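# Assemble two nebuliser sets and place them in tray

## Task

Build two complete nebuliser sets and leave both lying in the square tray. In each set the T-piece must sit by its middle socket on the medication cup's wide cone, the mouthpiece must sit in the T-piece's end socket, a corrugated tube must be fitted over the remaining cone, and an oxygen tube must be fitted on the cup's narrow stem. Every joint has to be pushed fully home, and the result must hold on its own after the robot lets go.

## Robot and tools

Robot: two six-joint arms, left_arm and right_arm, each ending in a two-finger parallel gripper. Joints run waist, shoulder, elbow, forearm roll, wrist pitch, wrist roll. Elbow range is -2.792 to 2.792 rad (0 is straight); the others span -6.283 to 6.283.

Frames: the scene frame has its origin at table-top height, midway between the nominal bases, +z up, +x out over the table, and left_arm on the +y side (this has nothing to do with image left or right). Actual bases: left_arm at (+0.080, +0.512, 0) m, quat_wxyz (+1.000, 0, 0, -0.013); right_arm at (-0.060, -0.436, 0) m, quat_wxyz (+1.000, 0, 0, +0.002). Every hand pose, velocity, target and wrist-camera pose is reported in that arm's own base frame, and offsets follow that base's axes. On the gripper, fingers point along +z and close along x; end_effector_position is the point between the pads, and the fingertips extend 17.5 mm past it. A block protrudes about 10 cm toward the gripper's -y side and turns with it. Printed positions can be a few cm off, worse at long reach.

execute_actions(actions, cameras): actions is a list of actions; each action is up to 15 rows, one per 1/30 s step, and a short table repeats its final row to fill 15 steps. Every row has 18 numbers in [-1, 1]: left dx, dy, dz, rx, ry, rz, gripper position, force_limit, speed, then the same nine for the right arm. The six pose numbers are an offset, not a pose: they are measured from that arm's Hand target as it stood when the action began (every row counts from that same start), in the arm's base axes; 1.0 equals 0.6 m or 180 degrees, and rx, ry, rz form a single rotation vector turning about the Hand target's position. Sending the same offset again moves the arm further. Six zeros re-command the current Hand target. Gripper numbers are absolute: position +1 is fully open (50 mm), about -0.65 means the pads meet, -1 means close until stopped; force_limit -1/0/+1 is about 20/102/185 N per pad; speed -1/0/+1 is 20/85/150 mm/s; both start at +1. Always resend a gripper's last three numbers to keep it unchanged, since 0 is a real command. Images come back only for an empty actions list or when cameras names them (cam_left_wrist, cam_right_wrist, or "all").

move(target, speed, blend, stop_force, zero, blocking, cameras): drives each gripper in a straight line toward a goal. target is one 18-number row laid out as above, or a list of up to 15 such rows; all rows are offsets from the same starting Hand targets, not chained. speed is m/s (0.002 to 2, default 0.25; rotation up to twice that in rad/s), one value or one per row. blend (m) rounds corners in a list; 0 stops at each row. stop_force (10 to 80 N, both arms) ends an arm's path when its estimated push against the motion exceeds that value; use it only with slow, non-rotating motions, never when pulling off a contact, and expect no reading near a stretched arm or a straight wrist. zero (default true) re-zeros the force before moving. blocking=false returns after 0.5 s while the move continues (not allowed with stop_force). Moves do not avoid obstacles or the other arm; avoid paths near an arm's own base. The result adds a move: line such as done, off_target, moving, held or fault, plus limits (paced = clipped, held = steps withheld).

wait(seconds 0 to 10) lets time pass with commands held. stop brakes a running move. zoom_image(camera, region [x0, y0, x1, y1] in pixels, max 504 x 504) enlarges part of the latest image from cam_left_wrist (672x504) or cam_right_wrist (672x504). clear_fault(arm) releases a torque or force fault already reported. finished_scene(scene) ends the scene, 1 or 2, irreversibly.

Results: per-arm end_effector_position (m), quat_wxyz, velocities, Hand target (the last commanded, clipped pose that next offsets start from), joint positions and torques, external torque estimates, flange force along gripper axes (includes held weight and noise), Tool commands, and object_status: 0 moving, 1 blocked while opening, 2 blocked while closing (a grip), 3 reached the requested opening or pads met (usually nothing held). A good grip reads 2 with the object centred. Opening is about (250 - position_measured) x 0.202 mm. The controller clips each step to 70 mm and 16 degrees from the measured pose, so a gripper may settle short; command the remaining distance again.

Avoid: parts dropping, falling off the table or released while moving; fast impacts; targets beyond a rigid contact (they cause faults at 144 N or at joint limits of 316/316/148/41.8/41.8/41.8 N m); any touch or press between the two arms or closing one gripper on the other's fingers; holding loads or stretched poses too long (MOTOR HOT, then an over-temperature stop). Loose objects may occasionally be nudged by the scene.

Each tool is called after "Call:" as name(argument=value, ...) on one line, values as JSON.

## Session

Call:
execute_actions(actions=[])

Scene clock: 0.00 s.
left_arm: end_effector_position=(+0.3663, -0.5091, +0.3408) position_measured=3 object_status=3 end_effector_quat_wxyz=(-0.050, -0.037, +0.944, +0.323) | right_arm: end_effector_position=(+0.6399, -0.6608, +0.2228) position_measured=3 object_status=3 end_effector_quat_wxyz=(-0.496, -0.084, +0.780, -0.372)
Joint positions: left_arm=[-1.085 0.422 1.418 0.192 1.939 -2.725] | right_arm=[-0.541 0.869 1.191 -1.231 1.7 -2.061]
Joint velocities: within noise
Joint torques (N m): no reading
External joint torques (N m): no reading
Flange force (N): no reading
Hand target: left_arm +0.3663, -0.5091, +0.3408; -0.050, -0.037, +0.944, +0.323 | right_arm +0.6399, -0.6608, +0.2228; -0.496, -0.084, +0.780, -0.372
Tool commands: left_gripper/position=+1.0 left_gripper/force_limit=+1.0 left_gripper/speed=+1.0 right_gripper/position=+1.0 right_gripper/force_limit=+1.0 right_gripper/speed=+1.0

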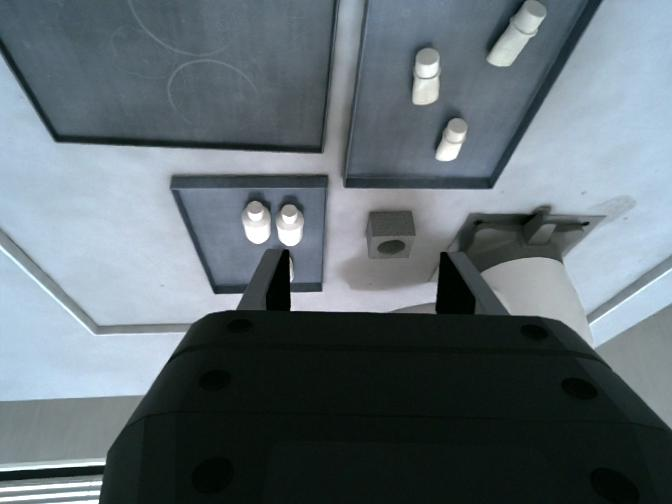

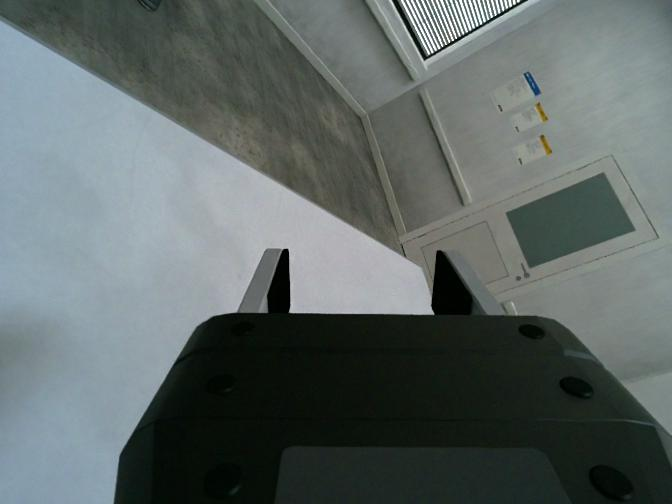

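Call:
zoom_image(camera="cam_left_wrist", region=[160, 160, 460, 310])

Call:
zoom_image(camera="cam_left_wrist", region=[340, 0, 620, 200])

Call:
zoom_image(camera="cam_left_wrist", region=[0, 0, 340, 180])

Scaled by 1.680 from the camera's 672x504 image, which has a finer 960x720 frame.

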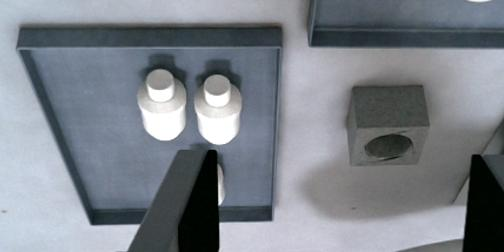

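Scaled by 1.800 from the camera's 672x504 image, which has a finer 960x720 frame.

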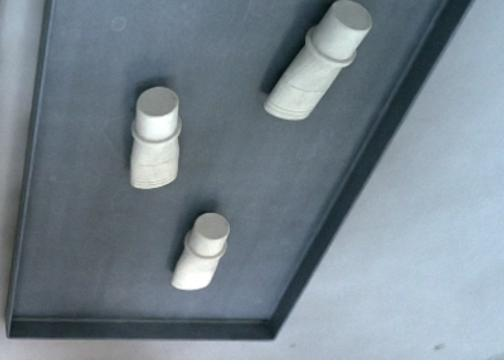

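Scaled by 1.482 from the camera's 672x504 image, which has a finer 960x720 frame.

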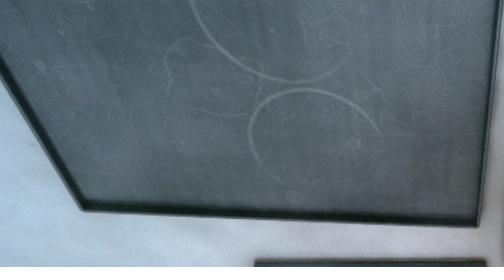

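Call:
move(target=[0.057, 0.182, 0.348, -0.327, 0, 0, 1, 1, 1, -0.233, 0.767, 0.462, 0.151, -0.339, 0.005, 1, 1, 1], speed=0.4, cameras=["all"])

Scene clock: 5.07 s.
left_arm: end_effector_position=(+0.4005, -0.3999, +0.5496) position_measured=3 object_status=3 end_effector_quat_wxyz=(-0.062, -0.008, +0.981, -0.183) | right_arm: end_effector_position=(+0.5000, -0.2006, +0.4999) position_measured=3 object_status=3 end_effector_quat_wxyz=(-0.001, +0.000, +0.983, -0.181)
Joint positions: left_arm=[-0.662 -0.053 1.54 -0.365 1.52 -2.256] | right_arm=[-0.259 -0.081 1.651 -0.354 1.482 -1.814]
Joint torques (N m): left_arm=[2.1 -38.62 -46.36 2.91 -0.06 -0.42] | right_arm=[3.25 -39.17 -43.65 2.87 -0.32 -0.57]
External joint torques (N m): left_arm=[-1.97 0.21 1.97 0.04 -0.4 0.43] | right_arm=[-3.25 3.59 -0.83 0.13 0.03 0.57]
Flange force (N): left_arm=[3.5 0.8 5.2] | right_arm=[-5.6 -6.5 1.2]
Hand target: left_arm +0.4005, -0.3999, +0.5496; -0.062, -0.008, +0.981, -0.183 | right_arm +0.5001, -0.2006, +0.5000; -0.001, +0.000, +0.983, -0.181
Off the commanded pose: left_arm 0.000 m, 0 deg | right_arm 0.000 m, 0 deg.
move: done
camera_calibration:
cam_left_wrist: T_world_to_cam=[[-0.993913, -0.0022674, 0.110142, 0.348106], [-0.00248893, 0.999995, -0.00187384, 0.417643], [-0.110137, -0.00213657, -0.993914, 0.725369], [0, 0, 0, 1]] pos_world=[0.426917, -0.415302, 0.683396]
cam_right_wrist: T_world_to_cam=[[-0.999953, -0.00868645, 0.00436239, 0.501912], [-0.00869627, 0.99996, -0.00223642, 0.220447], [-0.00434279, -0.00227425, -0.999988, 0.632943], [0, 0, 0, 1]] pos_world=[0.506554, -0.214638, 0.631239]

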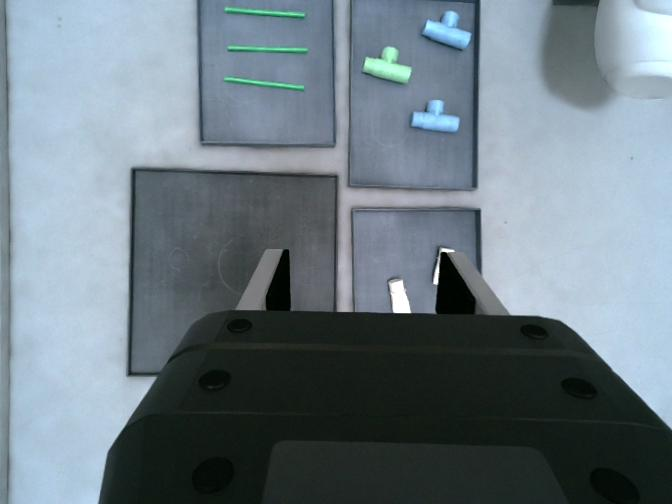

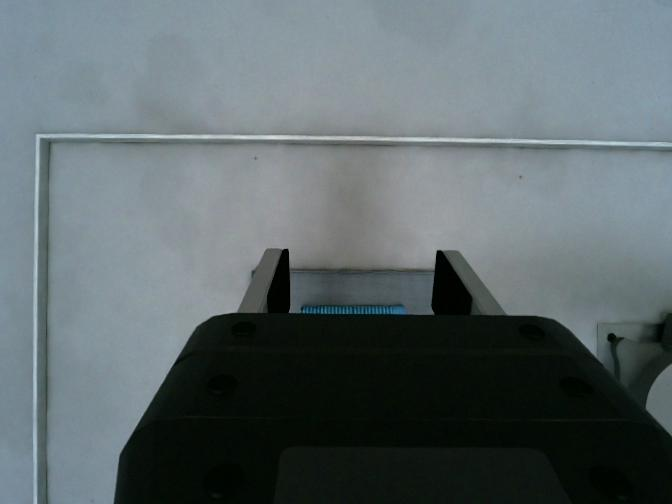

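Call:
zoom_image(camera="cam_left_wrist", region=[190, 0, 490, 200])

Call:
zoom_image(camera="cam_right_wrist", region=[240, 240, 460, 330])

Scaled by 1.680 from the camera's 672x504 image, which has a finer 960x720 frame.

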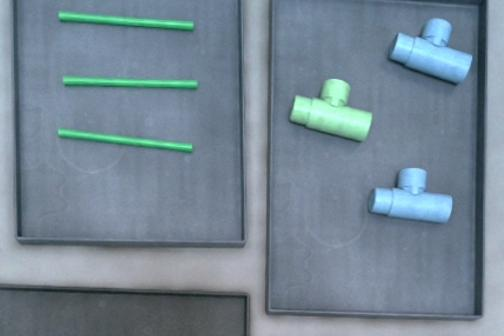

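Scaled by 2.291 from the camera's 672x504 image, which has a finer 960x720 frame.

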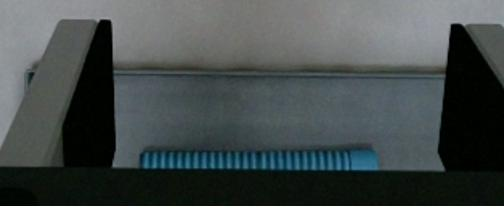

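Call:
move(target=[0.033, 0.767, -0.083, 0, 0, 0, 1, 1, 1, 0.017, 0.45, -0.083, 0, 0, 0, 1, 1, 1], speed=0.4, cameras=["all"])

Scene clock: 8.30 s.
left_arm: end_effector_position=(+0.4203, +0.0602, +0.4998) position_measured=3 object_status=3 end_effector_quat_wxyz=(-0.062, -0.008, +0.981, -0.183) | right_arm: end_effector_position=(+0.5103, +0.0694, +0.4502) position_measured=3 object_status=3 end_effector_quat_wxyz=(-0.001, +0.000, +0.983, -0.181)
Joint positions: left_arm=[0.276 -0.124 1.693 -0.327 1.786 -1.347] | right_arm=[0.263 -0.03 1.692 -0.351 1.58 -1.293]
Joint torques (N m): left_arm=[2.97 -30.26 -45.28 3.07 1.06 -0.38] | right_arm=[3.34 -43.34 -42.77 2.74 0.26 -0.61]
External joint torques (N m): left_arm=[-2.81 -0.46 1.65 0.08 -0.43 0.39] | right_arm=[-3.34 3.2 -0.8 0.26 0.05 0.61]
Flange force (N): left_arm=[0.8 -4.2 6.0] | right_arm=[-7.4 -2.8 0.5]
Hand target: left_arm +0.4203, +0.0603, +0.4998; -0.062, -0.008, +0.981, -0.183 | right_arm +0.5103, +0.0694, +0.4502; -0.001, +0.000, +0.983, -0.181
Off the commanded pose: left_arm 0.000 m, 0 deg | right_arm 0.000 m, 0 deg.
move: done
camera_calibration:
cam_left_wrist: T_world_to_cam=[[-0.993913, -0.0022674, 0.110142, 0.374413], [-0.00248893, 0.999995, -0.00187384, -0.0424986], [-0.110137, -0.00213657, -0.993914, 0.679047], [0, 0, 0, 1]] pos_world=[0.446817, 0.0447982, 0.633596]
cam_right_wrist: T_world_to_cam=[[-0.999953, -0.00868649, 0.0042624, 0.514832], [-0.00869608, 0.99996, -0.00223729, -0.0495638], [-0.00424279, -0.00227425, -0.999988, 0.583851], [0, 0, 0, 1]] pos_world=[0.516854, 0.0553617, 0.581539]

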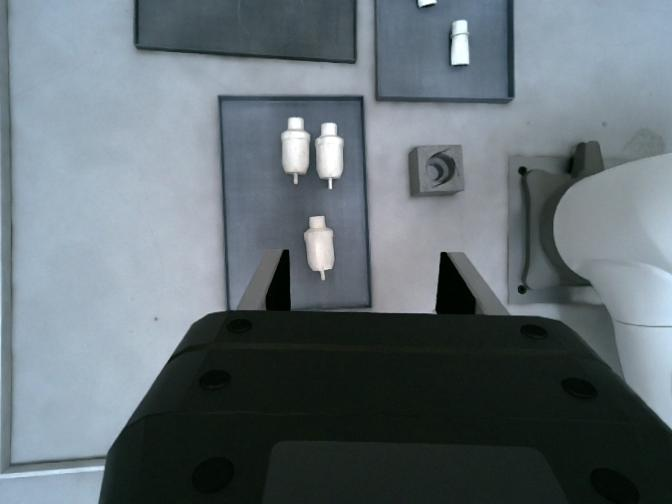

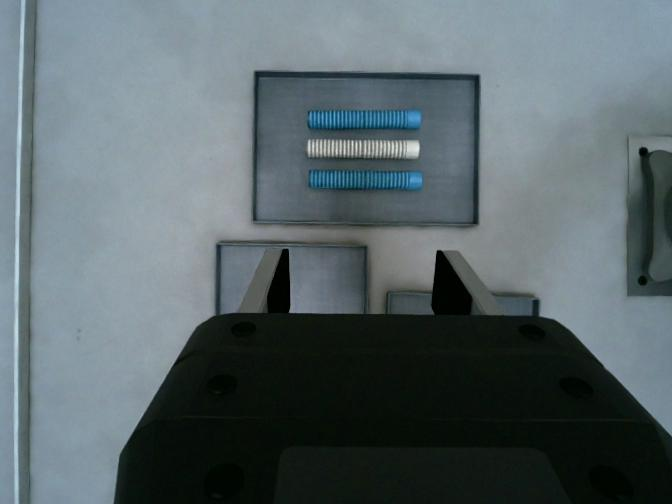

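Call:
zoom_image(camera="cam_left_wrist", region=[210, 90, 370, 290])

Call:
zoom_image(camera="cam_left_wrist", region=[390, 130, 490, 210])

Call:
zoom_image(camera="cam_right_wrist", region=[290, 90, 440, 210])

Call:
zoom_image(camera="cam_left_wrist", region=[370, 0, 520, 110])

Scaled by 2.520 from the camera's 672x504 image, which has a finer 960x720 frame.

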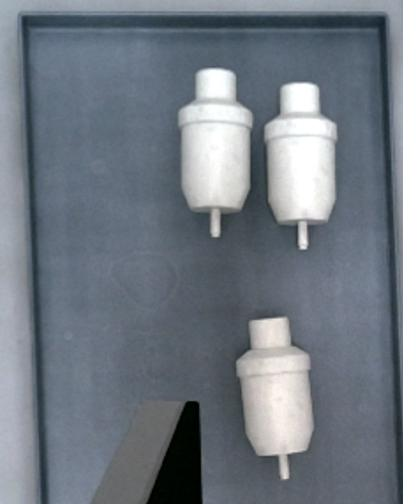

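Scaled by 5.040 from the camera's 672x504 image, which has a finer 960x720 frame.

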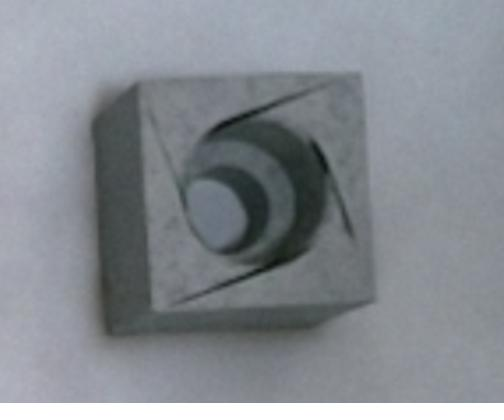

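Scaled by 3.360 from the camera's 672x504 image, which has a finer 960x720 frame.

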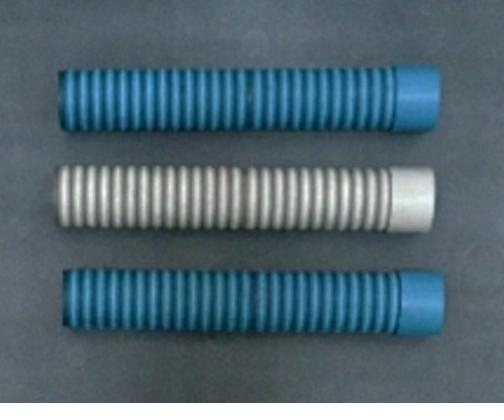

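Scaled by 3.360 from the camera's 672x504 image, which has a finer 960x720 frame.

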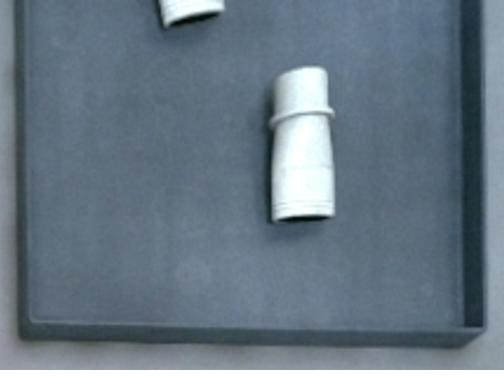

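Call:
move(target=[-0.134, -0.084, -0.467, 0, -0.0351, 0, 1, 1, 1, -0.308, 0.358, -0.392, 0, 0, 0, 1, 1, 1], speed=0.35, cameras=["all"])

Scene clock: 15.47 s.
left_arm: end_effector_position=(+0.3399, +0.0099, +0.2196) position_measured=3 object_status=3 end_effector_quat_wxyz=(-0.007, +0.002, +0.983, -0.183) | right_arm: end_effector_position=(+0.3254, +0.2841, +0.2149) position_measured=3 object_status=3 end_effector_quat_wxyz=(-0.001, +0.000, +0.983, -0.181)
Joint positions: left_arm=[0.226 -0.21 2.281 -0.382 1.198 -1.177] | right_arm=[0.804 0.04 2.067 -0.258 1.312 -0.665]
Joint torques (N m): left_arm=[2.3 -15.82 -39.27 2.53 0.91 -0.38] | right_arm=[3.23 -43.54 -35.67 2.71 0.87 -0.65]
External joint torques (N m): left_arm=[-2.46 0.85 1.52 0.05 -0.43 0.38] | right_arm=[-3.24 2.76 -0.87 0.25 0.04 0.65]
Flange force (N): left_arm=[-1.3 -4.3 6.0] | right_arm=[-7.4 1.5 1.4]
Hand target: left_arm +0.3399, +0.0099, +0.2196; -0.008, +0.002, +0.983, -0.183 | right_arm +0.3255, +0.2842, +0.2150; -0.001, +0.000, +0.983, -0.181
Off the commanded pose: left_arm 0.000 m, 0 deg | right_arm 0.000 m, 0 deg.
move: done
camera_calibration:
cam_left_wrist: T_world_to_cam=[[-0.999997, -0.00231407, 0.0000321292, 0.351502], [-0.00231413, 0.999995, -0.0021367, 0.00707491], [-0.0000271846, -0.00213677, -0.999998, 0.355571], [0, 0, 0, 1]] pos_world=[0.351527, -0.00550171, 0.355574]
cam_right_wrist: T_world_to_cam=[[-0.999953, -0.00868645, 0.00436239, 0.332874], [-0.00869627, 0.99996, -0.00223642, -0.266489], [-0.00434279, -0.00227425, -0.999988, 0.348391], [0, 0, 0, 1]] pos_world=[0.332054, 0.270162, 0.346339]

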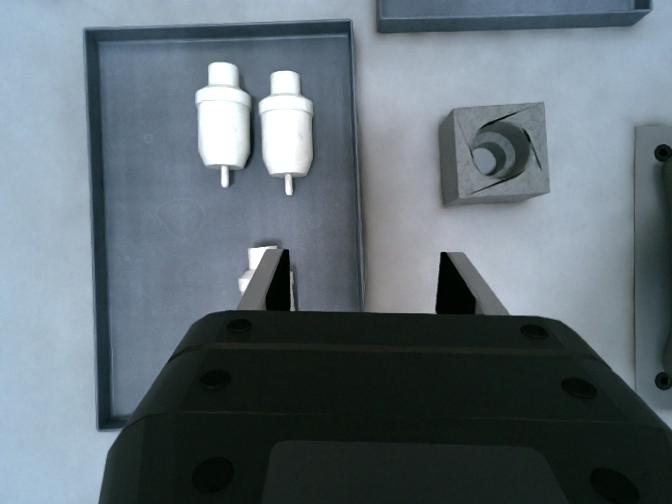

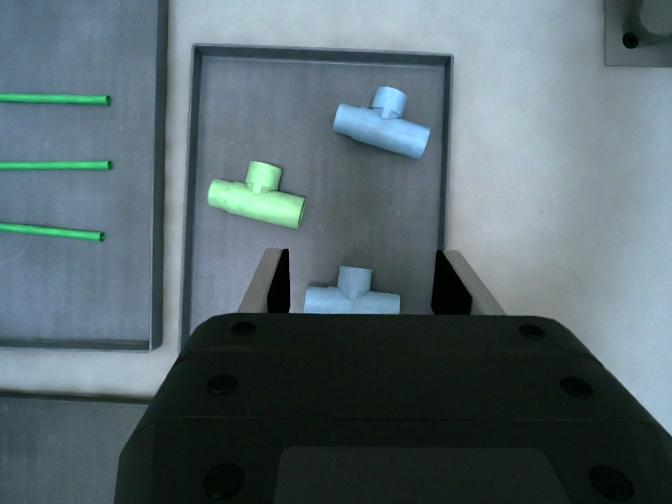

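Call:
zoom_image(camera="cam_left_wrist", region=[425, 90, 565, 215])

Call:
zoom_image(camera="cam_left_wrist", region=[180, 40, 340, 210])

Call:
zoom_image(camera="cam_right_wrist", region=[190, 60, 450, 250])

Call:
zoom_image(camera="cam_right_wrist", region=[0, 80, 120, 250])

Scaled by 3.600 from the camera's 672x504 image, which has a finer 960x720 frame.

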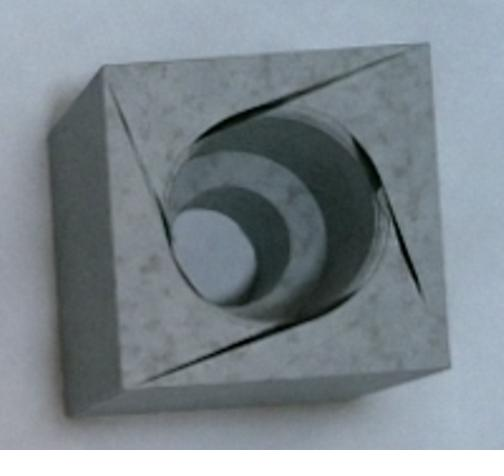

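Scaled by 2.965 from the camera's 672x504 image, which has a finer 960x720 frame.

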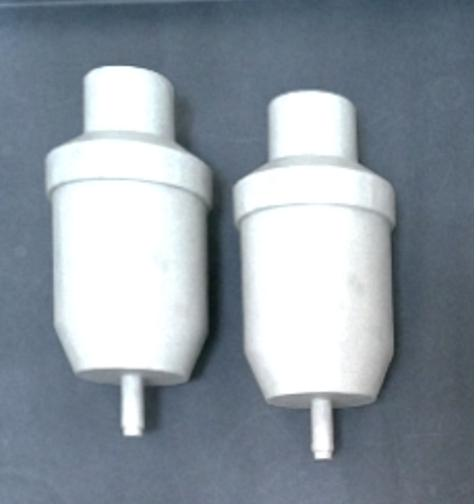

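Scaled by 1.938 from the camera's 672x504 image, which has a finer 960x720 frame.

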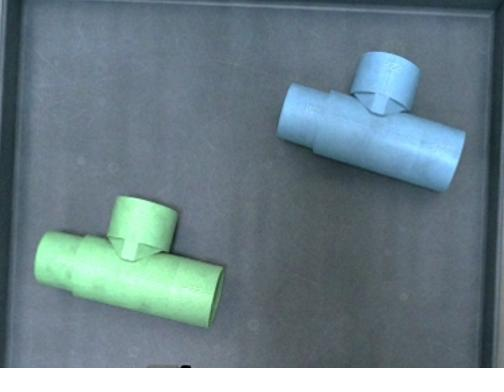

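Scaled by 2.965 from the camera's 672x504 image, which has a finer 960x720 frame.

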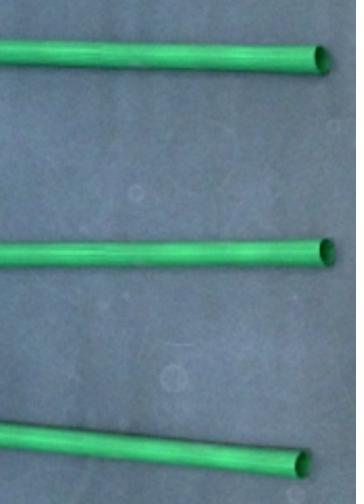

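Call:
move(target=[0.0967, -0.0667, -0.1917, 0.2831, 0.0156, 0.0327, 1, -0.8, 0, 0, 0, 0, 0, 0, 0, 1, -0.8, 0], speed=0.25, cameras=["cam_left_wrist"])

Scene clock: 29.63 s.
left_arm: end_effector_position=(+0.3979, -0.0301, +0.1046) position_measured=3 object_status=3 end_effector_quat_wxyz=(-0.022, -0.055, +0.965, +0.257) | right_arm: end_effector_position=(+0.3255, +0.2842, +0.2150) position_measured=3 object_status=3 end_effector_quat_wxyz=(-0.001, +0.000, +0.983, -0.181)
Joint positions: left_arm=[-0.47 0.119 2.28 0.474 1.109 -2.447] | right_arm=[0.804 0.04 2.067 -0.258 1.312 -0.665]
Joint torques (N m): left_arm=[2.26 -42.78 -31.99 3.35 1.57 -0.4] | right_arm=[2.97 -43.94 -35.63 2.67 0.8 -0.62]
External joint torques (N m): left_arm=[-2.28 -0.18 1.51 0.12 -0.42 0.4] | right_arm=[-3.04 3.11 -0.98 0.29 0.11 0.62]
Flange force (N): left_arm=[4.8 -2.4 0.3] | right_arm=[-7.6 2.3 1.2]
Hand target: left_arm +0.3979, -0.0301, +0.1045; -0.022, -0.055, +0.965, +0.257 | right_arm +0.3255, +0.2842, +0.2150; -0.001, +0.000, +0.983, -0.181
Off the commanded pose: left_arm 0.000 m, 0 deg | right_arm 0.000 m, 0 deg.
move: done
camera_calibration:
cam_left_wrist: T_world_to_cam=[[-0.993765, -0.111477, -0.00185396, 0.403863], [-0.0717608, 0.62681, 0.775861, -0.0179609], [-0.0853287, 0.771156, -0.630902, 0.259109], [0, 0, 0, 1]] pos_world=[0.422165, -0.143534, 0.178156]
Images, in order (width x height): cam_left_wrist 672x504.

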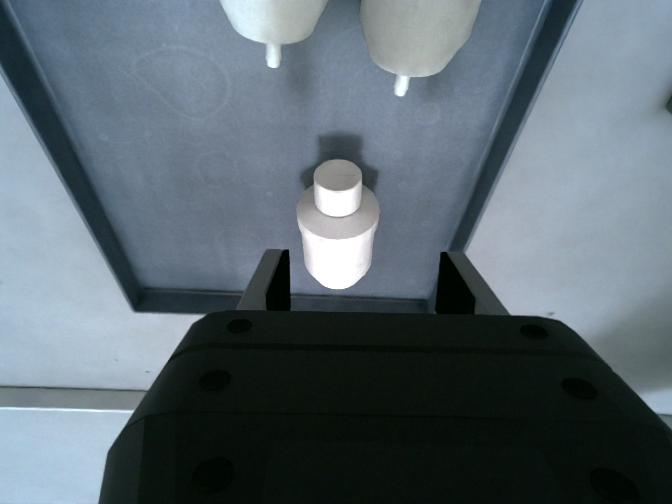

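Call:
move(target=[0.0167, 0.0075, -0.0077, 0, 0, 0, 1, -0.8, 0, 0, 0, 0, 0, 0, 0, 1, -0.8, 0], speed=0.1, cameras=["cam_left_wrist"])

Scene clock: 31.23 s.
left_arm: end_effector_position=(+0.4079, -0.0256, +0.0999) position_measured=3 object_status=3 end_effector_quat_wxyz=(-0.022, -0.055, +0.965, +0.257) | right_arm: end_effector_position=(+0.3255, +0.2842, +0.2150) position_measured=3 object_status=3 end_effector_quat_wxyz=(-0.001, +0.000, +0.983, -0.181)
Joint positions: left_arm=[-0.451 0.137 2.27 0.484 1.096 -2.438] | right_arm=[0.804 0.04 2.067 -0.258 1.312 -0.665]
Joint torques (N m): left_arm=[2.23 -44.57 -31.74 3.34 1.61 -0.41] | right_arm=[3.26 -43.9 -35.78 2.73 0.86 -0.53]
External joint torques (N m): left_arm=[-2.08 -0.51 1.51 0.08 -0.46 0.41] | right_arm=[-3.31 2.99 -0.87 0.24 0.06 0.53]
Flange force (N): left_arm=[4.9 -1.6 0.1] | right_arm=[-7.9 1.6 1.5]
Hand target: left_arm +0.4079, -0.0256, +0.0999; -0.022, -0.055, +0.965, +0.257 | right_arm +0.3255, +0.2842, +0.2150; -0.001, +0.000, +0.983, -0.181
Off the commanded pose: left_arm 0.000 m, 0 deg | right_arm 0.000 m, 0 deg.
move: done
camera_calibration:
cam_left_wrist: T_world_to_cam=[[-0.993773, -0.111413, -0.00177721, 0.414292], [-0.0716614, 0.626821, 0.775861, -0.0164586], [-0.0853273, 0.771157, -0.630902, 0.253527], [0, 0, 0, 1]] pos_world=[0.432165, -0.139034, 0.173456]
Images, in order (width x height): cam_left_wrist 672x504.

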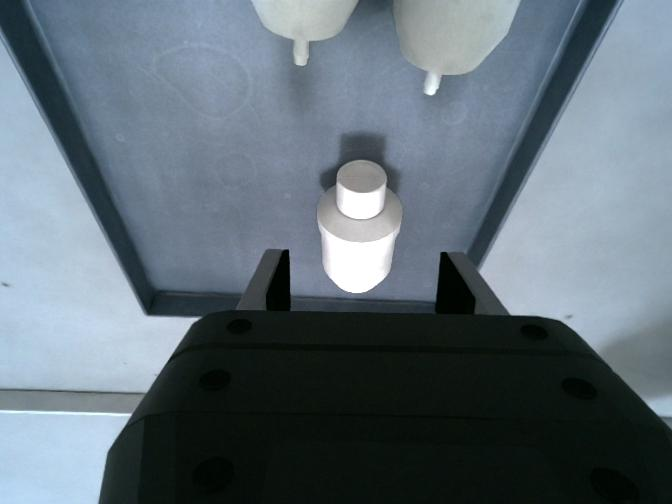

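Call:
move(target=[-0.0094, 0.0658, -0.1158, 0, 0, 0, 1, -0.8, 0, 0, 0, 0, 0, 0, 0, 1, -0.8, 0], speed=0.06, stop_force=20, cameras=["cam_left_wrist"])

Scene clock: 33.80 s.
left_arm: end_effector_position=(+0.4023, +0.0138, +0.0304) position_measured=3 object_status=3 end_effector_quat_wxyz=(-0.022, -0.055, +0.965, +0.257) | right_arm: end_effector_position=(+0.3255, +0.2842, +0.2150) position_measured=3 object_status=3 end_effector_quat_wxyz=(-0.001, +0.000, +0.983, -0.181)
Joint positions: left_arm=[-0.376 0.234 2.347 0.575 0.923 -2.495] | right_arm=[0.804 0.04 2.067 -0.258 1.312 -0.665]
Joint torques (N m): left_arm=[2.17 -49.03 -26.02 2.57 1.63 -0.39] | right_arm=[3.22 -43.49 -35.73 2.75 0.86 -0.64]
External joint torques (N m): left_arm=[-2.08 -0.46 1.2 0.08 -0.44 0.39] | right_arm=[-3.23 2.6 -0.93 0.22 0.05 0.64]
Flange force (N): left_arm=[4.4 -2.1 -1.0] | right_arm=[-7.3 1.3 1.2]
Hand target: left_arm +0.4023, +0.0138, +0.0304; -0.022, -0.055, +0.965, +0.257 | right_arm +0.3255, +0.2842, +0.2150; -0.001, +0.000, +0.983, -0.181
Off the commanded pose: left_arm 0.000 m, 0 deg | right_arm 0.000 m, 0 deg.
move: done
camera_calibration:
cam_left_wrist: T_world_to_cam=[[-0.993773, -0.111413, -0.00177721, 0.412905], [-0.0716614, 0.626821, 0.775861, 0.0122958], [-0.0853273, 0.771157, -0.630902, 0.178732], [0, 0, 0, 1]] pos_world=[0.426465, -0.0995344, 0.103956]
Images, in order (width x height): cam_left_wrist 672x504.

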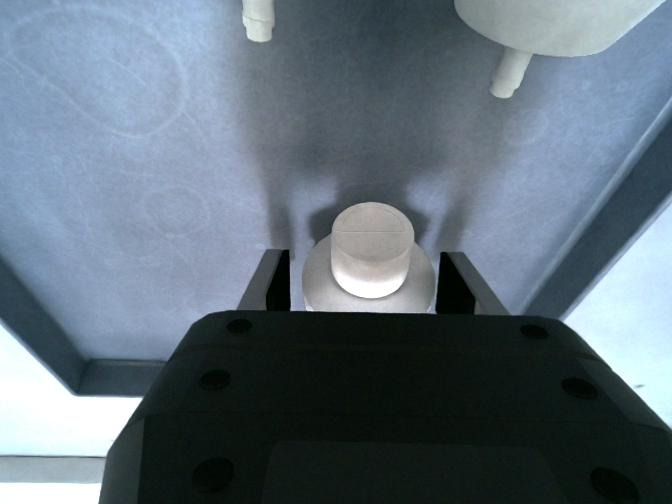

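Call:
execute_actions(actions=[[[0,0,0,0,0,0,-1,-0.8,-0.5,0,0,0,0,0,0,1,-0.8,0]]], cameras=["cam_left_wrist"])

Call:
wait(seconds=0.3, cameras=["cam_left_wrist"])

Scene clock: 34.77 s.
left_arm: end_effector_position=(+0.4023, +0.0138, +0.0304) position_measured=53 object_status=2 end_effector_quat_wxyz=(-0.022, -0.055, +0.965, +0.257) | right_arm: end_effector_position=(+0.3255, +0.2842, +0.2150) position_measured=3 object_status=3 end_effector_quat_wxyz=(-0.001, +0.000, +0.983, -0.181)
Joint positions: left_arm=[-0.376 0.234 2.347 0.575 0.923 -2.495] | right_arm=[0.804 0.04 2.067 -0.258 1.312 -0.665]
Joint torques (N m): left_arm=[2.25 -49.01 -26.25 2.56 1.65 -0.41] | right_arm=[2.96 -43.79 -35.83 2.73 0.82 -0.66]
External joint torques (N m): left_arm=[-2.28 -0.33 1.33 0.1 -0.47 0.41] | right_arm=[-2.94 2.9 -0.8 0.24 0.09 0.66]
Flange force (N): left_arm=[4.6 -2.5 -0.9] | right_arm=[-7.1 2.0 1.4]
Hand target: left_arm +0.4023, +0.0138, +0.0304; -0.022, -0.055, +0.965, +0.257 | right_arm +0.3255, +0.2842, +0.2150; -0.001, +0.000, +0.983, -0.181
Off the commanded pose: left_arm 0.000 m, 0 deg | right_arm 0.000 m, 0 deg.
Step readings (end_effector_position of left_arm | right_arm):
0: (+0.4023, +0.0138, +0.0304) | (+0.3255, +0.2842, +0.2150)
1: (+0.4023, +0.0138, +0.0304) | (+0.3255, +0.2842, +0.2150)
2: (+0.4023, +0.0138, +0.0304) | (+0.3255, +0.2842, +0.2150)
4: (+0.4023, +0.0138, +0.0304) | (+0.3255, +0.2842, +0.2150)
8: (+0.4023, +0.0138, +0.0304) | (+0.3255, +0.2842, +0.2150)
15: (+0.4023, +0.0138, +0.0304) | (+0.3255, +0.2842, +0.2150)
camera_calibration:
cam_left_wrist: T_world_to_cam=[[-0.993773, -0.111413, -0.00177721, 0.412905], [-0.0716614, 0.626821, 0.775861, 0.0122958], [-0.0853273, 0.771157, -0.630902, 0.178732], [0, 0, 0, 1]] pos_world=[0.426465, -0.0995344, 0.103956]
Images, in order (width x height): cam_left_wrist 672x504.

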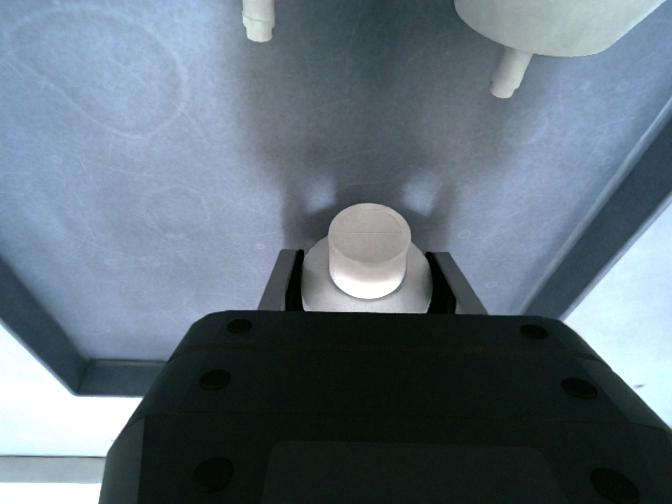

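Scene clock: 35.07 s.
left_arm: end_effector_position=(+0.4023, +0.0138, +0.0304) position_measured=53 object_status=2 end_effector_quat_wxyz=(-0.022, -0.055, +0.965, +0.257) | right_arm: end_effector_position=(+0.3255, +0.2842, +0.2150) position_measured=3 object_status=3 end_effector_quat_wxyz=(-0.001, +0.000, +0.983, -0.181)
Joint positions: left_arm=[-0.376 0.234 2.347 0.575 0.923 -2.495] | right_arm=[0.804 0.04 2.067 -0.258 1.312 -0.665]
Joint torques (N m): left_arm=[2.29 -48.82 -26.12 2.59 1.64 -0.39] | right_arm=[3.42 -43.39 -35.74 2.72 0.86 -0.66]
External joint torques (N m): left_arm=[-2.14 -1.23 1.37 0.05 -0.43 0.39] | right_arm=[-3.52 2.6 -0.82 0.24 0.06 0.66]
Flange force (N): left_arm=[5.6 -1.0 -2.1] | right_arm=[-7.6 0.8 1.5]
Hand target: left_arm +0.4023, +0.0138, +0.0304; -0.022, -0.055, +0.965, +0.257 | right_arm +0.3255, +0.2842, +0.2150; -0.001, +0.000, +0.983, -0.181
Tool commands: left_gripper/position=-1.0 left_gripper/force_limit=-0.8 left_gripper/speed=-0.5 right_gripper/position=+1.0 right_gripper/force_limit=-0.8 right_gripper/speed=+0.0
Off the commanded pose: left_arm 0.000 m, 0 deg | right_arm 0.000 m, 0 deg.
wait: 0.30 s; at rest by 0.17 s
camera_calibration:
cam_left_wrist: T_world_to_cam=[[-0.993773, -0.111413, -0.00177721, 0.413004], [-0.0716614, 0.626821, 0.775861, 0.012303], [-0.0853273, 0.771157, -0.630902, 0.17874], [0, 0, 0, 1]] pos_world=[0.426565, -0.0995344, 0.103956]
Images, in order (width x height): cam_left_wrist 672x504.

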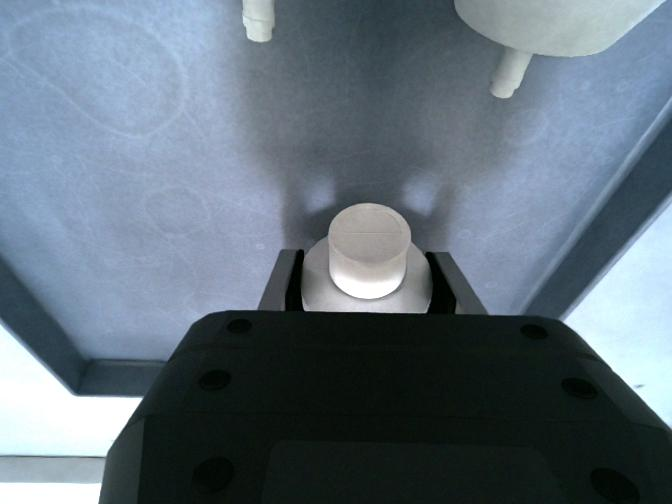

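Call:
move(target=[[0, 0, 0.1667, 0, 0, 0, -1, -0.8, -0.5, 0, 0, 0, 0, 0, 0, 1, -0.8, 0], [-0.2785, -0.155, 0.191, -0.4047, 0.3548, -0.4152, -1, -0.8, -0.5, 0, 0, 0, 0, 0, 0, 1, -0.8, 0]], speed=0.3, blend=0.03, cameras=["cam_left_wrist"])

Scene clock: 40.67 s.
left_arm: end_effector_position=(+0.2352, -0.0792, +0.1450) position_measured=53 object_status=2 end_effector_quat_wxyz=(-0.342, +0.619, +0.618, -0.343) | right_arm: end_effector_position=(+0.3255, +0.2842, +0.2150) position_measured=3 object_status=3 end_effector_quat_wxyz=(-0.001, +0.000, +0.983, -0.181)
Joint positions: left_arm=[-0.234 0.259 2.256 -0.198 1.625 -0.136] | right_arm=[0.804 0.04 2.067 -0.258 1.312 -0.665]
Joint torques (N m): left_arm=[2.1 -49.62 -23.96 2.09 3.12 -0.41] | right_arm=[2.8 -43.58 -35.69 2.73 0.86 -0.61]
External joint torques (N m): left_arm=[-2.25 -0.19 1.32 0.08 -0.49 0.41] | right_arm=[-2.85 2.7 -0.94 0.24 0.05 0.61]
Flange force (N): left_arm=[-3.5 -0.7 4.2] | right_arm=[-6.9 1.9 1.1]
Hand target: left_arm +0.2352, -0.0792, +0.1450; -0.342, +0.619, +0.618, -0.343 | right_arm +0.3255, +0.2842, +0.2150; -0.001, +0.000, +0.983, -0.181
Off the commanded pose: left_arm 0.000 m, 0 deg | right_arm 0.000 m, 0 deg.
move: done
camera_calibration:
cam_left_wrist: T_world_to_cam=[[-0.015135, 0.999867, -0.00611754, 0.0951945], [0.79905, 0.00841683, -0.601205, -0.0843746], [-0.601074, -0.0139875, -0.799071, 0.392083], [0, 0, 0, 1]] pos_world=[0.304531, -0.0889874, 0.263158]
Images, in order (width x height): cam_left_wrist 672x504.

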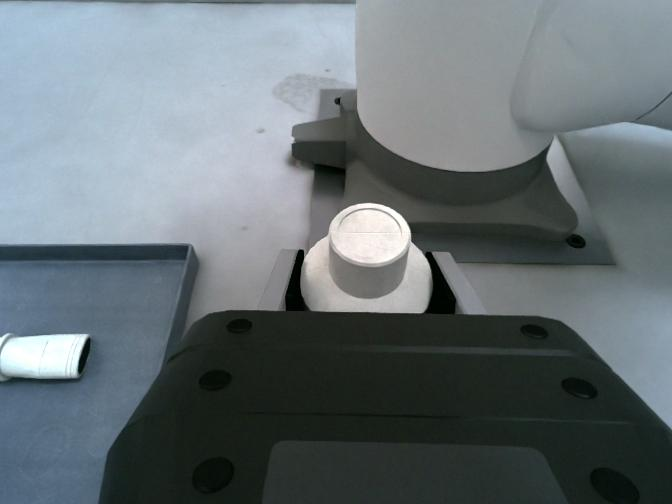

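Call:
move(target=[0, 0, 0, 0, 0, 0, -1, -0.8, -0.5, 0.0553, 0.6607, 0.04, 0.3167, 0, 0, 1, -0.8, 0], speed=0.3, cameras=["cam_right_wrist"])

Scene clock: 43.83 s.
left_arm: end_effector_position=(+0.2352, -0.0792, +0.1450) position_measured=53 object_status=2 end_effector_quat_wxyz=(-0.342, +0.619, +0.618, -0.343) | right_arm: end_effector_position=(+0.3587, +0.6808, +0.2392) position_measured=3 object_status=3 end_effector_quat_wxyz=(-0.001, +0.000, +0.951, +0.310)
Joint positions: left_arm=[-0.234 0.259 2.256 -0.198 1.625 -0.136] | right_arm=[0.901 0.228 1.873 0.67 0.632 -1.137]
Joint torques (N m): left_arm=[2.05 -49.7 -23.84 2.14 3.16 -0.44] | right_arm=[3.4 -68.09 -39.99 3.63 -0.75 -0.59]
External joint torques (N m): left_arm=[-2.07 -0.35 1.14 0.03 -0.53 0.44] | right_arm=[-3.28 3.5 -0.69 0.26 0.02 0.59]
Flange force (N): left_arm=[-3.2 -0.8 3.9] | right_arm=[-7.2 1.2 2.8]
Hand target: left_arm +0.2352, -0.0792, +0.1450; -0.342, +0.619, +0.618, -0.343 | right_arm +0.3586, +0.6806, +0.2390; -0.001, +0.000, +0.951, +0.310
Off the commanded pose: left_arm 0.000 m, 0 deg | right_arm 0.000 m, 0 deg.
move: done
camera_calibration:
cam_right_wrist: T_world_to_cam=[[-0.999951, -0.00841363, -0.00513464, 0.371507], [-0.00889694, 0.546232, 0.837586, -0.554607], [-0.00424244, 0.837591, -0.546281, -0.306647], [0, 0, 0, 1]] pos_world=[0.365254, 0.562915, 0.298923]
Images, in order (width x height): cam_right_wrist 672x504.

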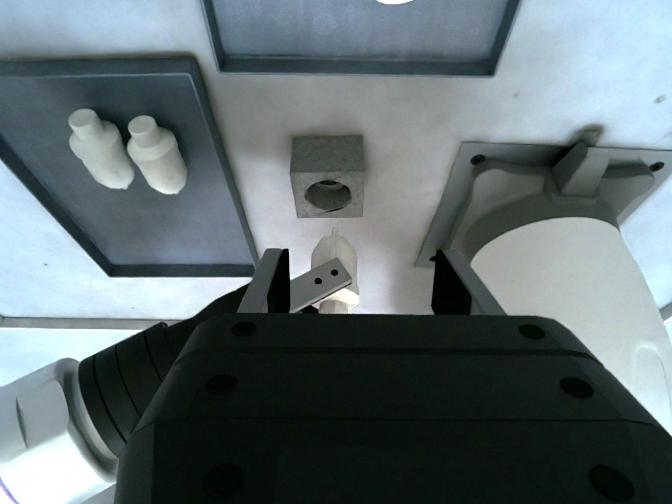

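Call:
zoom_image(camera="cam_right_wrist", region=[250, 120, 400, 320])

Scaled by 2.520 from the camera's 672x504 image, which has a finer 960x720 frame.

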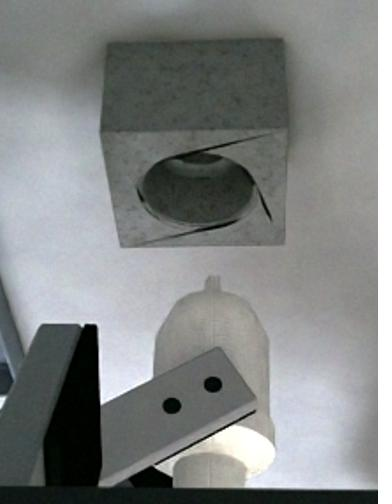

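Call:
move(target=[0.0085, 0, -0.0617, 0, 0, 0, -1, -0.8, -0.5, 0, 0, 0, 0, 0, 0, 1, -0.8, 0], speed=0.1, cameras=["cam_right_wrist"])

Call:
zoom_image(camera="cam_right_wrist", region=[270, 120, 400, 300])

Scene clock: 45.90 s.
left_arm: end_effector_position=(+0.2403, -0.0792, +0.1080) position_measured=53 object_status=2 end_effector_quat_wxyz=(-0.343, +0.619, +0.618, -0.343) | right_arm: end_effector_position=(+0.3586, +0.6806, +0.2390) position_measured=3 object_status=3 end_effector_quat_wxyz=(-0.001, +0.000, +0.951, +0.310)
Joint positions: left_arm=[-0.231 0.329 2.264 -0.196 1.548 -0.119] | right_arm=[0.901 0.228 1.873 0.67 0.632 -1.137]
Joint torques (N m): left_arm=[2.12 -53.41 -20.76 1.9 3.14 -0.43] | right_arm=[3.07 -68.21 -39.83 3.65 -0.74 -0.61]
External joint torques (N m): left_arm=[-2.02 -1.11 1.08 0.04 -0.5 0.44] | right_arm=[-3.17 3.5 -0.94 0.26 0 0.61]
Flange force (N): left_arm=[-3.0 -2.6 3.6] | right_arm=[-7.3 1.8 2.9]
Hand target: left_arm +0.2403, -0.0792, +0.1080; -0.342, +0.619, +0.618, -0.343 | right_arm +0.3586, +0.6806, +0.2390; -0.001, +0.000, +0.951, +0.310
Off the commanded pose: left_arm 0.000 m, 0 deg | right_arm 0.000 m, 0 deg.
move: done
camera_calibration:
cam_right_wrist: T_world_to_cam=[[-0.999953, -0.00830532, -0.00496438, 0.371394], [-0.00869609, 0.54642, 0.837466, -0.554528], [-0.00424279, 0.83747, -0.546466, -0.306549], [0, 0, 0, 1]] pos_world=[0.365254, 0.562816, 0.298724]
Images, in order (width x height): cam_right_wrist 672x504.

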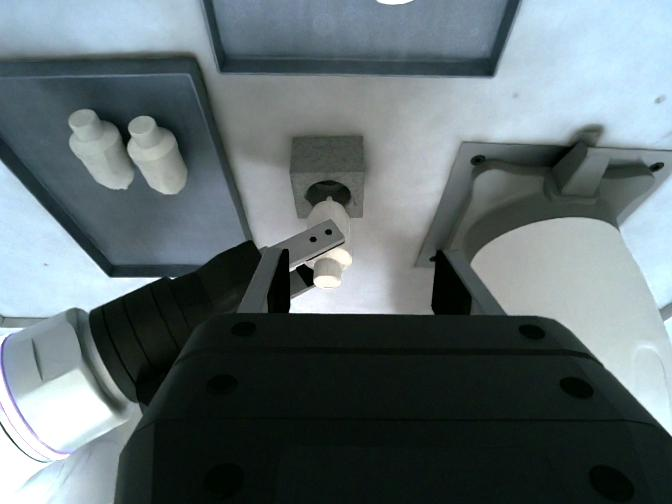

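Scaled by 2.800 from the camera's 672x504 image, which has a finer 960x720 frame.

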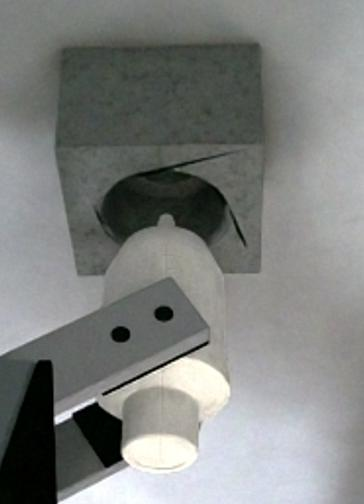

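Call:
move(target=[0, 0, -0.0833, 0, 0, 0, -1, -0.8, -0.5, 0, 0, 0, 0, 0, 0, 1, -0.8, 0], speed=0.025, stop_force=12, cameras=["cam_right_wrist", "cam_left_wrist"])

Call:
zoom_image(camera="cam_right_wrist", region=[270, 120, 400, 300])

Scene clock: 48.70 s.
left_arm: end_effector_position=(+0.2403, -0.0794, +0.0815) position_measured=53 object_status=2 end_effector_quat_wxyz=(-0.342, +0.619, +0.619, -0.343) | right_arm: end_effector_position=(+0.3586, +0.6806, +0.2390) position_measured=3 object_status=3 end_effector_quat_wxyz=(-0.001, +0.000, +0.951, +0.310)
Joint positions: left_arm=[-0.231 0.378 2.274 -0.197 1.491 -0.108] | right_arm=[0.901 0.228 1.873 0.67 0.632 -1.137]
Joint torques (N m): left_arm=[8.09 -48.85 -10.63 10.56 -2.06 -0.81] | right_arm=[3.19 -68.24 -40.06 3.62 -0.78 -0.59]
External joint torques (N m): left_arm=[-7.89 -7.74 -6.75 -8.81 4.69 0.81] | right_arm=[-3.24 3.23 -0.8 0.3 0.04 0.59]
Flange force (N): left_arm=[-30.2 -21.1 -15.2] | right_arm=[-7.1 1.3 2.5]
Hand target: left_arm +0.2403, -0.0794, +0.0815; -0.342, +0.619, +0.619, -0.343 (not the last commanded pose) | right_arm +0.3586, +0.6806, +0.2390; -0.001, +0.000, +0.951, +0.310
Off the commanded pose: left_arm 0.024 m, 0 deg | right_arm 0.000 m, 0 deg.
move: contact (left_arm)
camera_calibration:
cam_left_wrist: T_world_to_cam=[[-0.0155207, 0.999859, -0.00644798, 0.0951679], [0.798914, 0.00852317, -0.601384, -0.126619], [-0.601245, -0.0144853, -0.798934, 0.344449], [0, 0, 0, 1]] pos_world=[0.309733, -0.0890858, 0.199659]
cam_right_wrist: T_world_to_cam=[[-0.999953, -0.00830532, -0.00496438, 0.371394], [-0.00869609, 0.54642, 0.837466, -0.554528], [-0.00424279, 0.83747, -0.546466, -0.306549], [0, 0, 0, 1]] pos_world=[0.365254, 0.562816, 0.298724]

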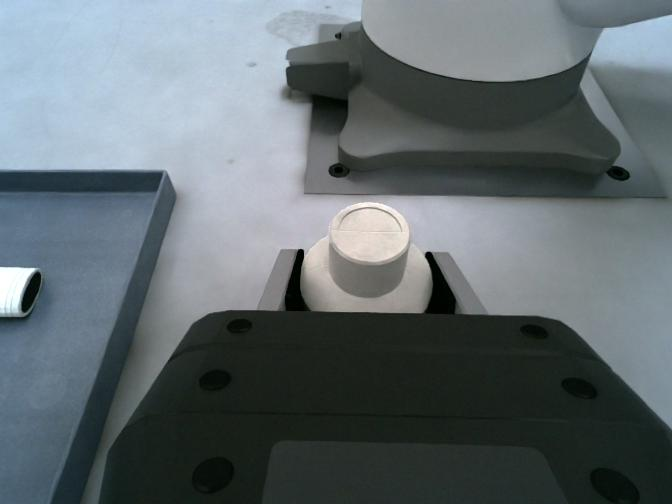

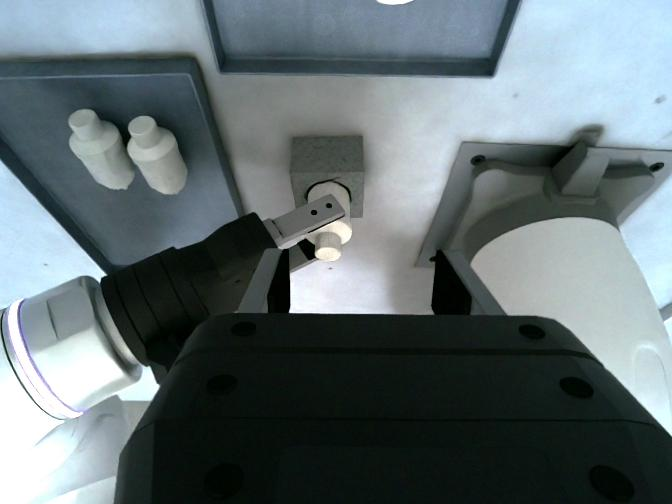

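Scaled by 2.800 from the camera's 672x504 image, which has a finer 960x720 frame.

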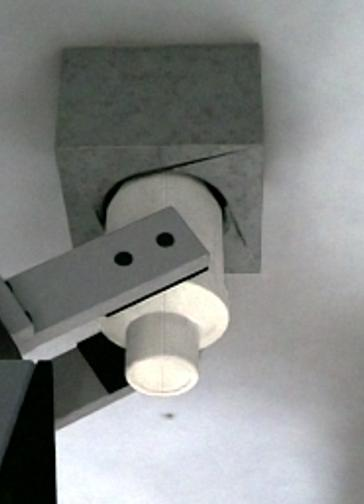

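Call:
move(target=[[0, -0.0017, 0.0067, 0, 0, 0, -1, -0.8, -0.5, 0, 0, 0, 0, 0, 0, 1, -0.8, 0], [0, -0.005, 0.0067, 0, 0, 0, -1, -0.8, -0.5, 0, 0, 0, 0, 0, 0, 1, -0.8, 0]], speed=0.05)

Call:
move(target=[0, 0, -0.05, 0, 0, 0, -1, -0.8, -0.5, 0, 0, 0, 0, 0, 0, 1, -0.8, 0], speed=0.02, stop_force=12, cameras=["cam_right_wrist"])

Call:
zoom_image(camera="cam_right_wrist", region=[270, 120, 400, 300])

Scene clock: 50.23 s.
left_arm: end_effector_position=(+0.2403, -0.0824, +0.0856) position_measured=53 object_status=2 end_effector_quat_wxyz=(-0.342, +0.619, +0.619, -0.343) | right_arm: end_effector_position=(+0.3586, +0.6806, +0.2390) position_measured=3 object_status=3 end_effector_quat_wxyz=(-0.001, +0.000, +0.951, +0.310)
Joint positions: left_arm=[-0.237 0.37 2.272 -0.202 1.5 -0.113] | right_arm=[0.901 0.228 1.873 0.67 0.632 -1.137]
Joint torques (N m): left_arm=[2.41 -56.74 -18.96 1.73 3.18 -0.4] | right_arm=[3.08 -68.3 -40.02 3.61 -0.76 -0.57]
External joint torques (N m): left_arm=[-2.39 0.3 1.16 0.04 -0.54 0.4] | right_arm=[-3.21 3.5 -0.77 0.3 0.02 0.56]
Flange force (N): left_arm=[-4.0 0.1 4.1] | right_arm=[-7.3 1.3 2.9]
Hand target: left_arm +0.2403, -0.0824, +0.0855; -0.342, +0.619, +0.619, -0.343 | right_arm +0.3586, +0.6806, +0.2390; -0.001, +0.000, +0.951, +0.310
Off the commanded pose: left_arm 0.000 m, 0 deg | right_arm 0.000 m, 0 deg.
move: done

Scene clock: 51.87 s.
left_arm: end_effector_position=(+0.2402, -0.0823, +0.0684) position_measured=53 object_status=2 end_effector_quat_wxyz=(-0.343, +0.619, +0.618, -0.343) | right_arm: end_effector_position=(+0.3586, +0.6806, +0.2390) position_measured=3 object_status=3 end_effector_quat_wxyz=(-0.001, +0.000, +0.951, +0.310)
Joint positions: left_arm=[-0.237 0.403 2.277 -0.202 1.463 -0.105] | right_arm=[0.901 0.228 1.873 0.67 0.632 -1.137]
Joint torques (N m): left_arm=[-0.05 -46.22 -16.7 0.43 -8.35 -0.52] | right_arm=[2.65 -67.86 -39.94 3.64 -0.72 -0.6]
External joint torques (N m): left_arm=[0.27 -12.2 0.47 1.22 11 0.52] | right_arm=[-2.64 2.85 -0.9 0.27 -0.02 0.6]
Flange force (N): left_arm=[5.4 -39.8 -23.4] | right_arm=[-6.0 1.8 2.4]
Hand target: left_arm +0.2402, -0.0823, +0.0684; -0.343, +0.619, +0.618, -0.343 (not the last commanded pose) | right_arm +0.3586, +0.6806, +0.2390; -0.001, +0.000, +0.951, +0.310
Off the commanded pose: left_arm 0.013 m, 0 deg | right_arm 0.000 m, 0 deg.
move: contact (left_arm)
camera_calibration:
cam_right_wrist: T_world_to_cam=[[-0.999953, -0.00830532, -0.00496438, 0.371394], [-0.00869609, 0.54642, 0.837466, -0.554528], [-0.00424279, 0.83747, -0.546466, -0.306549], [0, 0, 0, 1]] pos_world=[0.365254, 0.562816, 0.298724]
Images, in order (width x height): cam_right_wrist 672x504.

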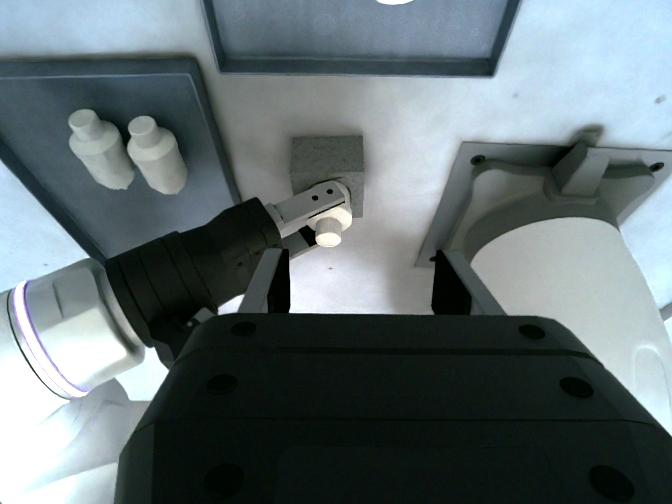

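Scaled by 2.800 from the camera's 672x504 image, which has a finer 960x720 frame.

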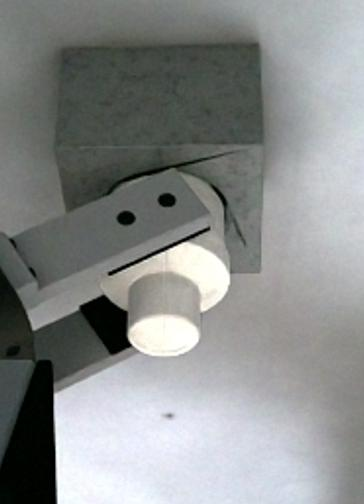

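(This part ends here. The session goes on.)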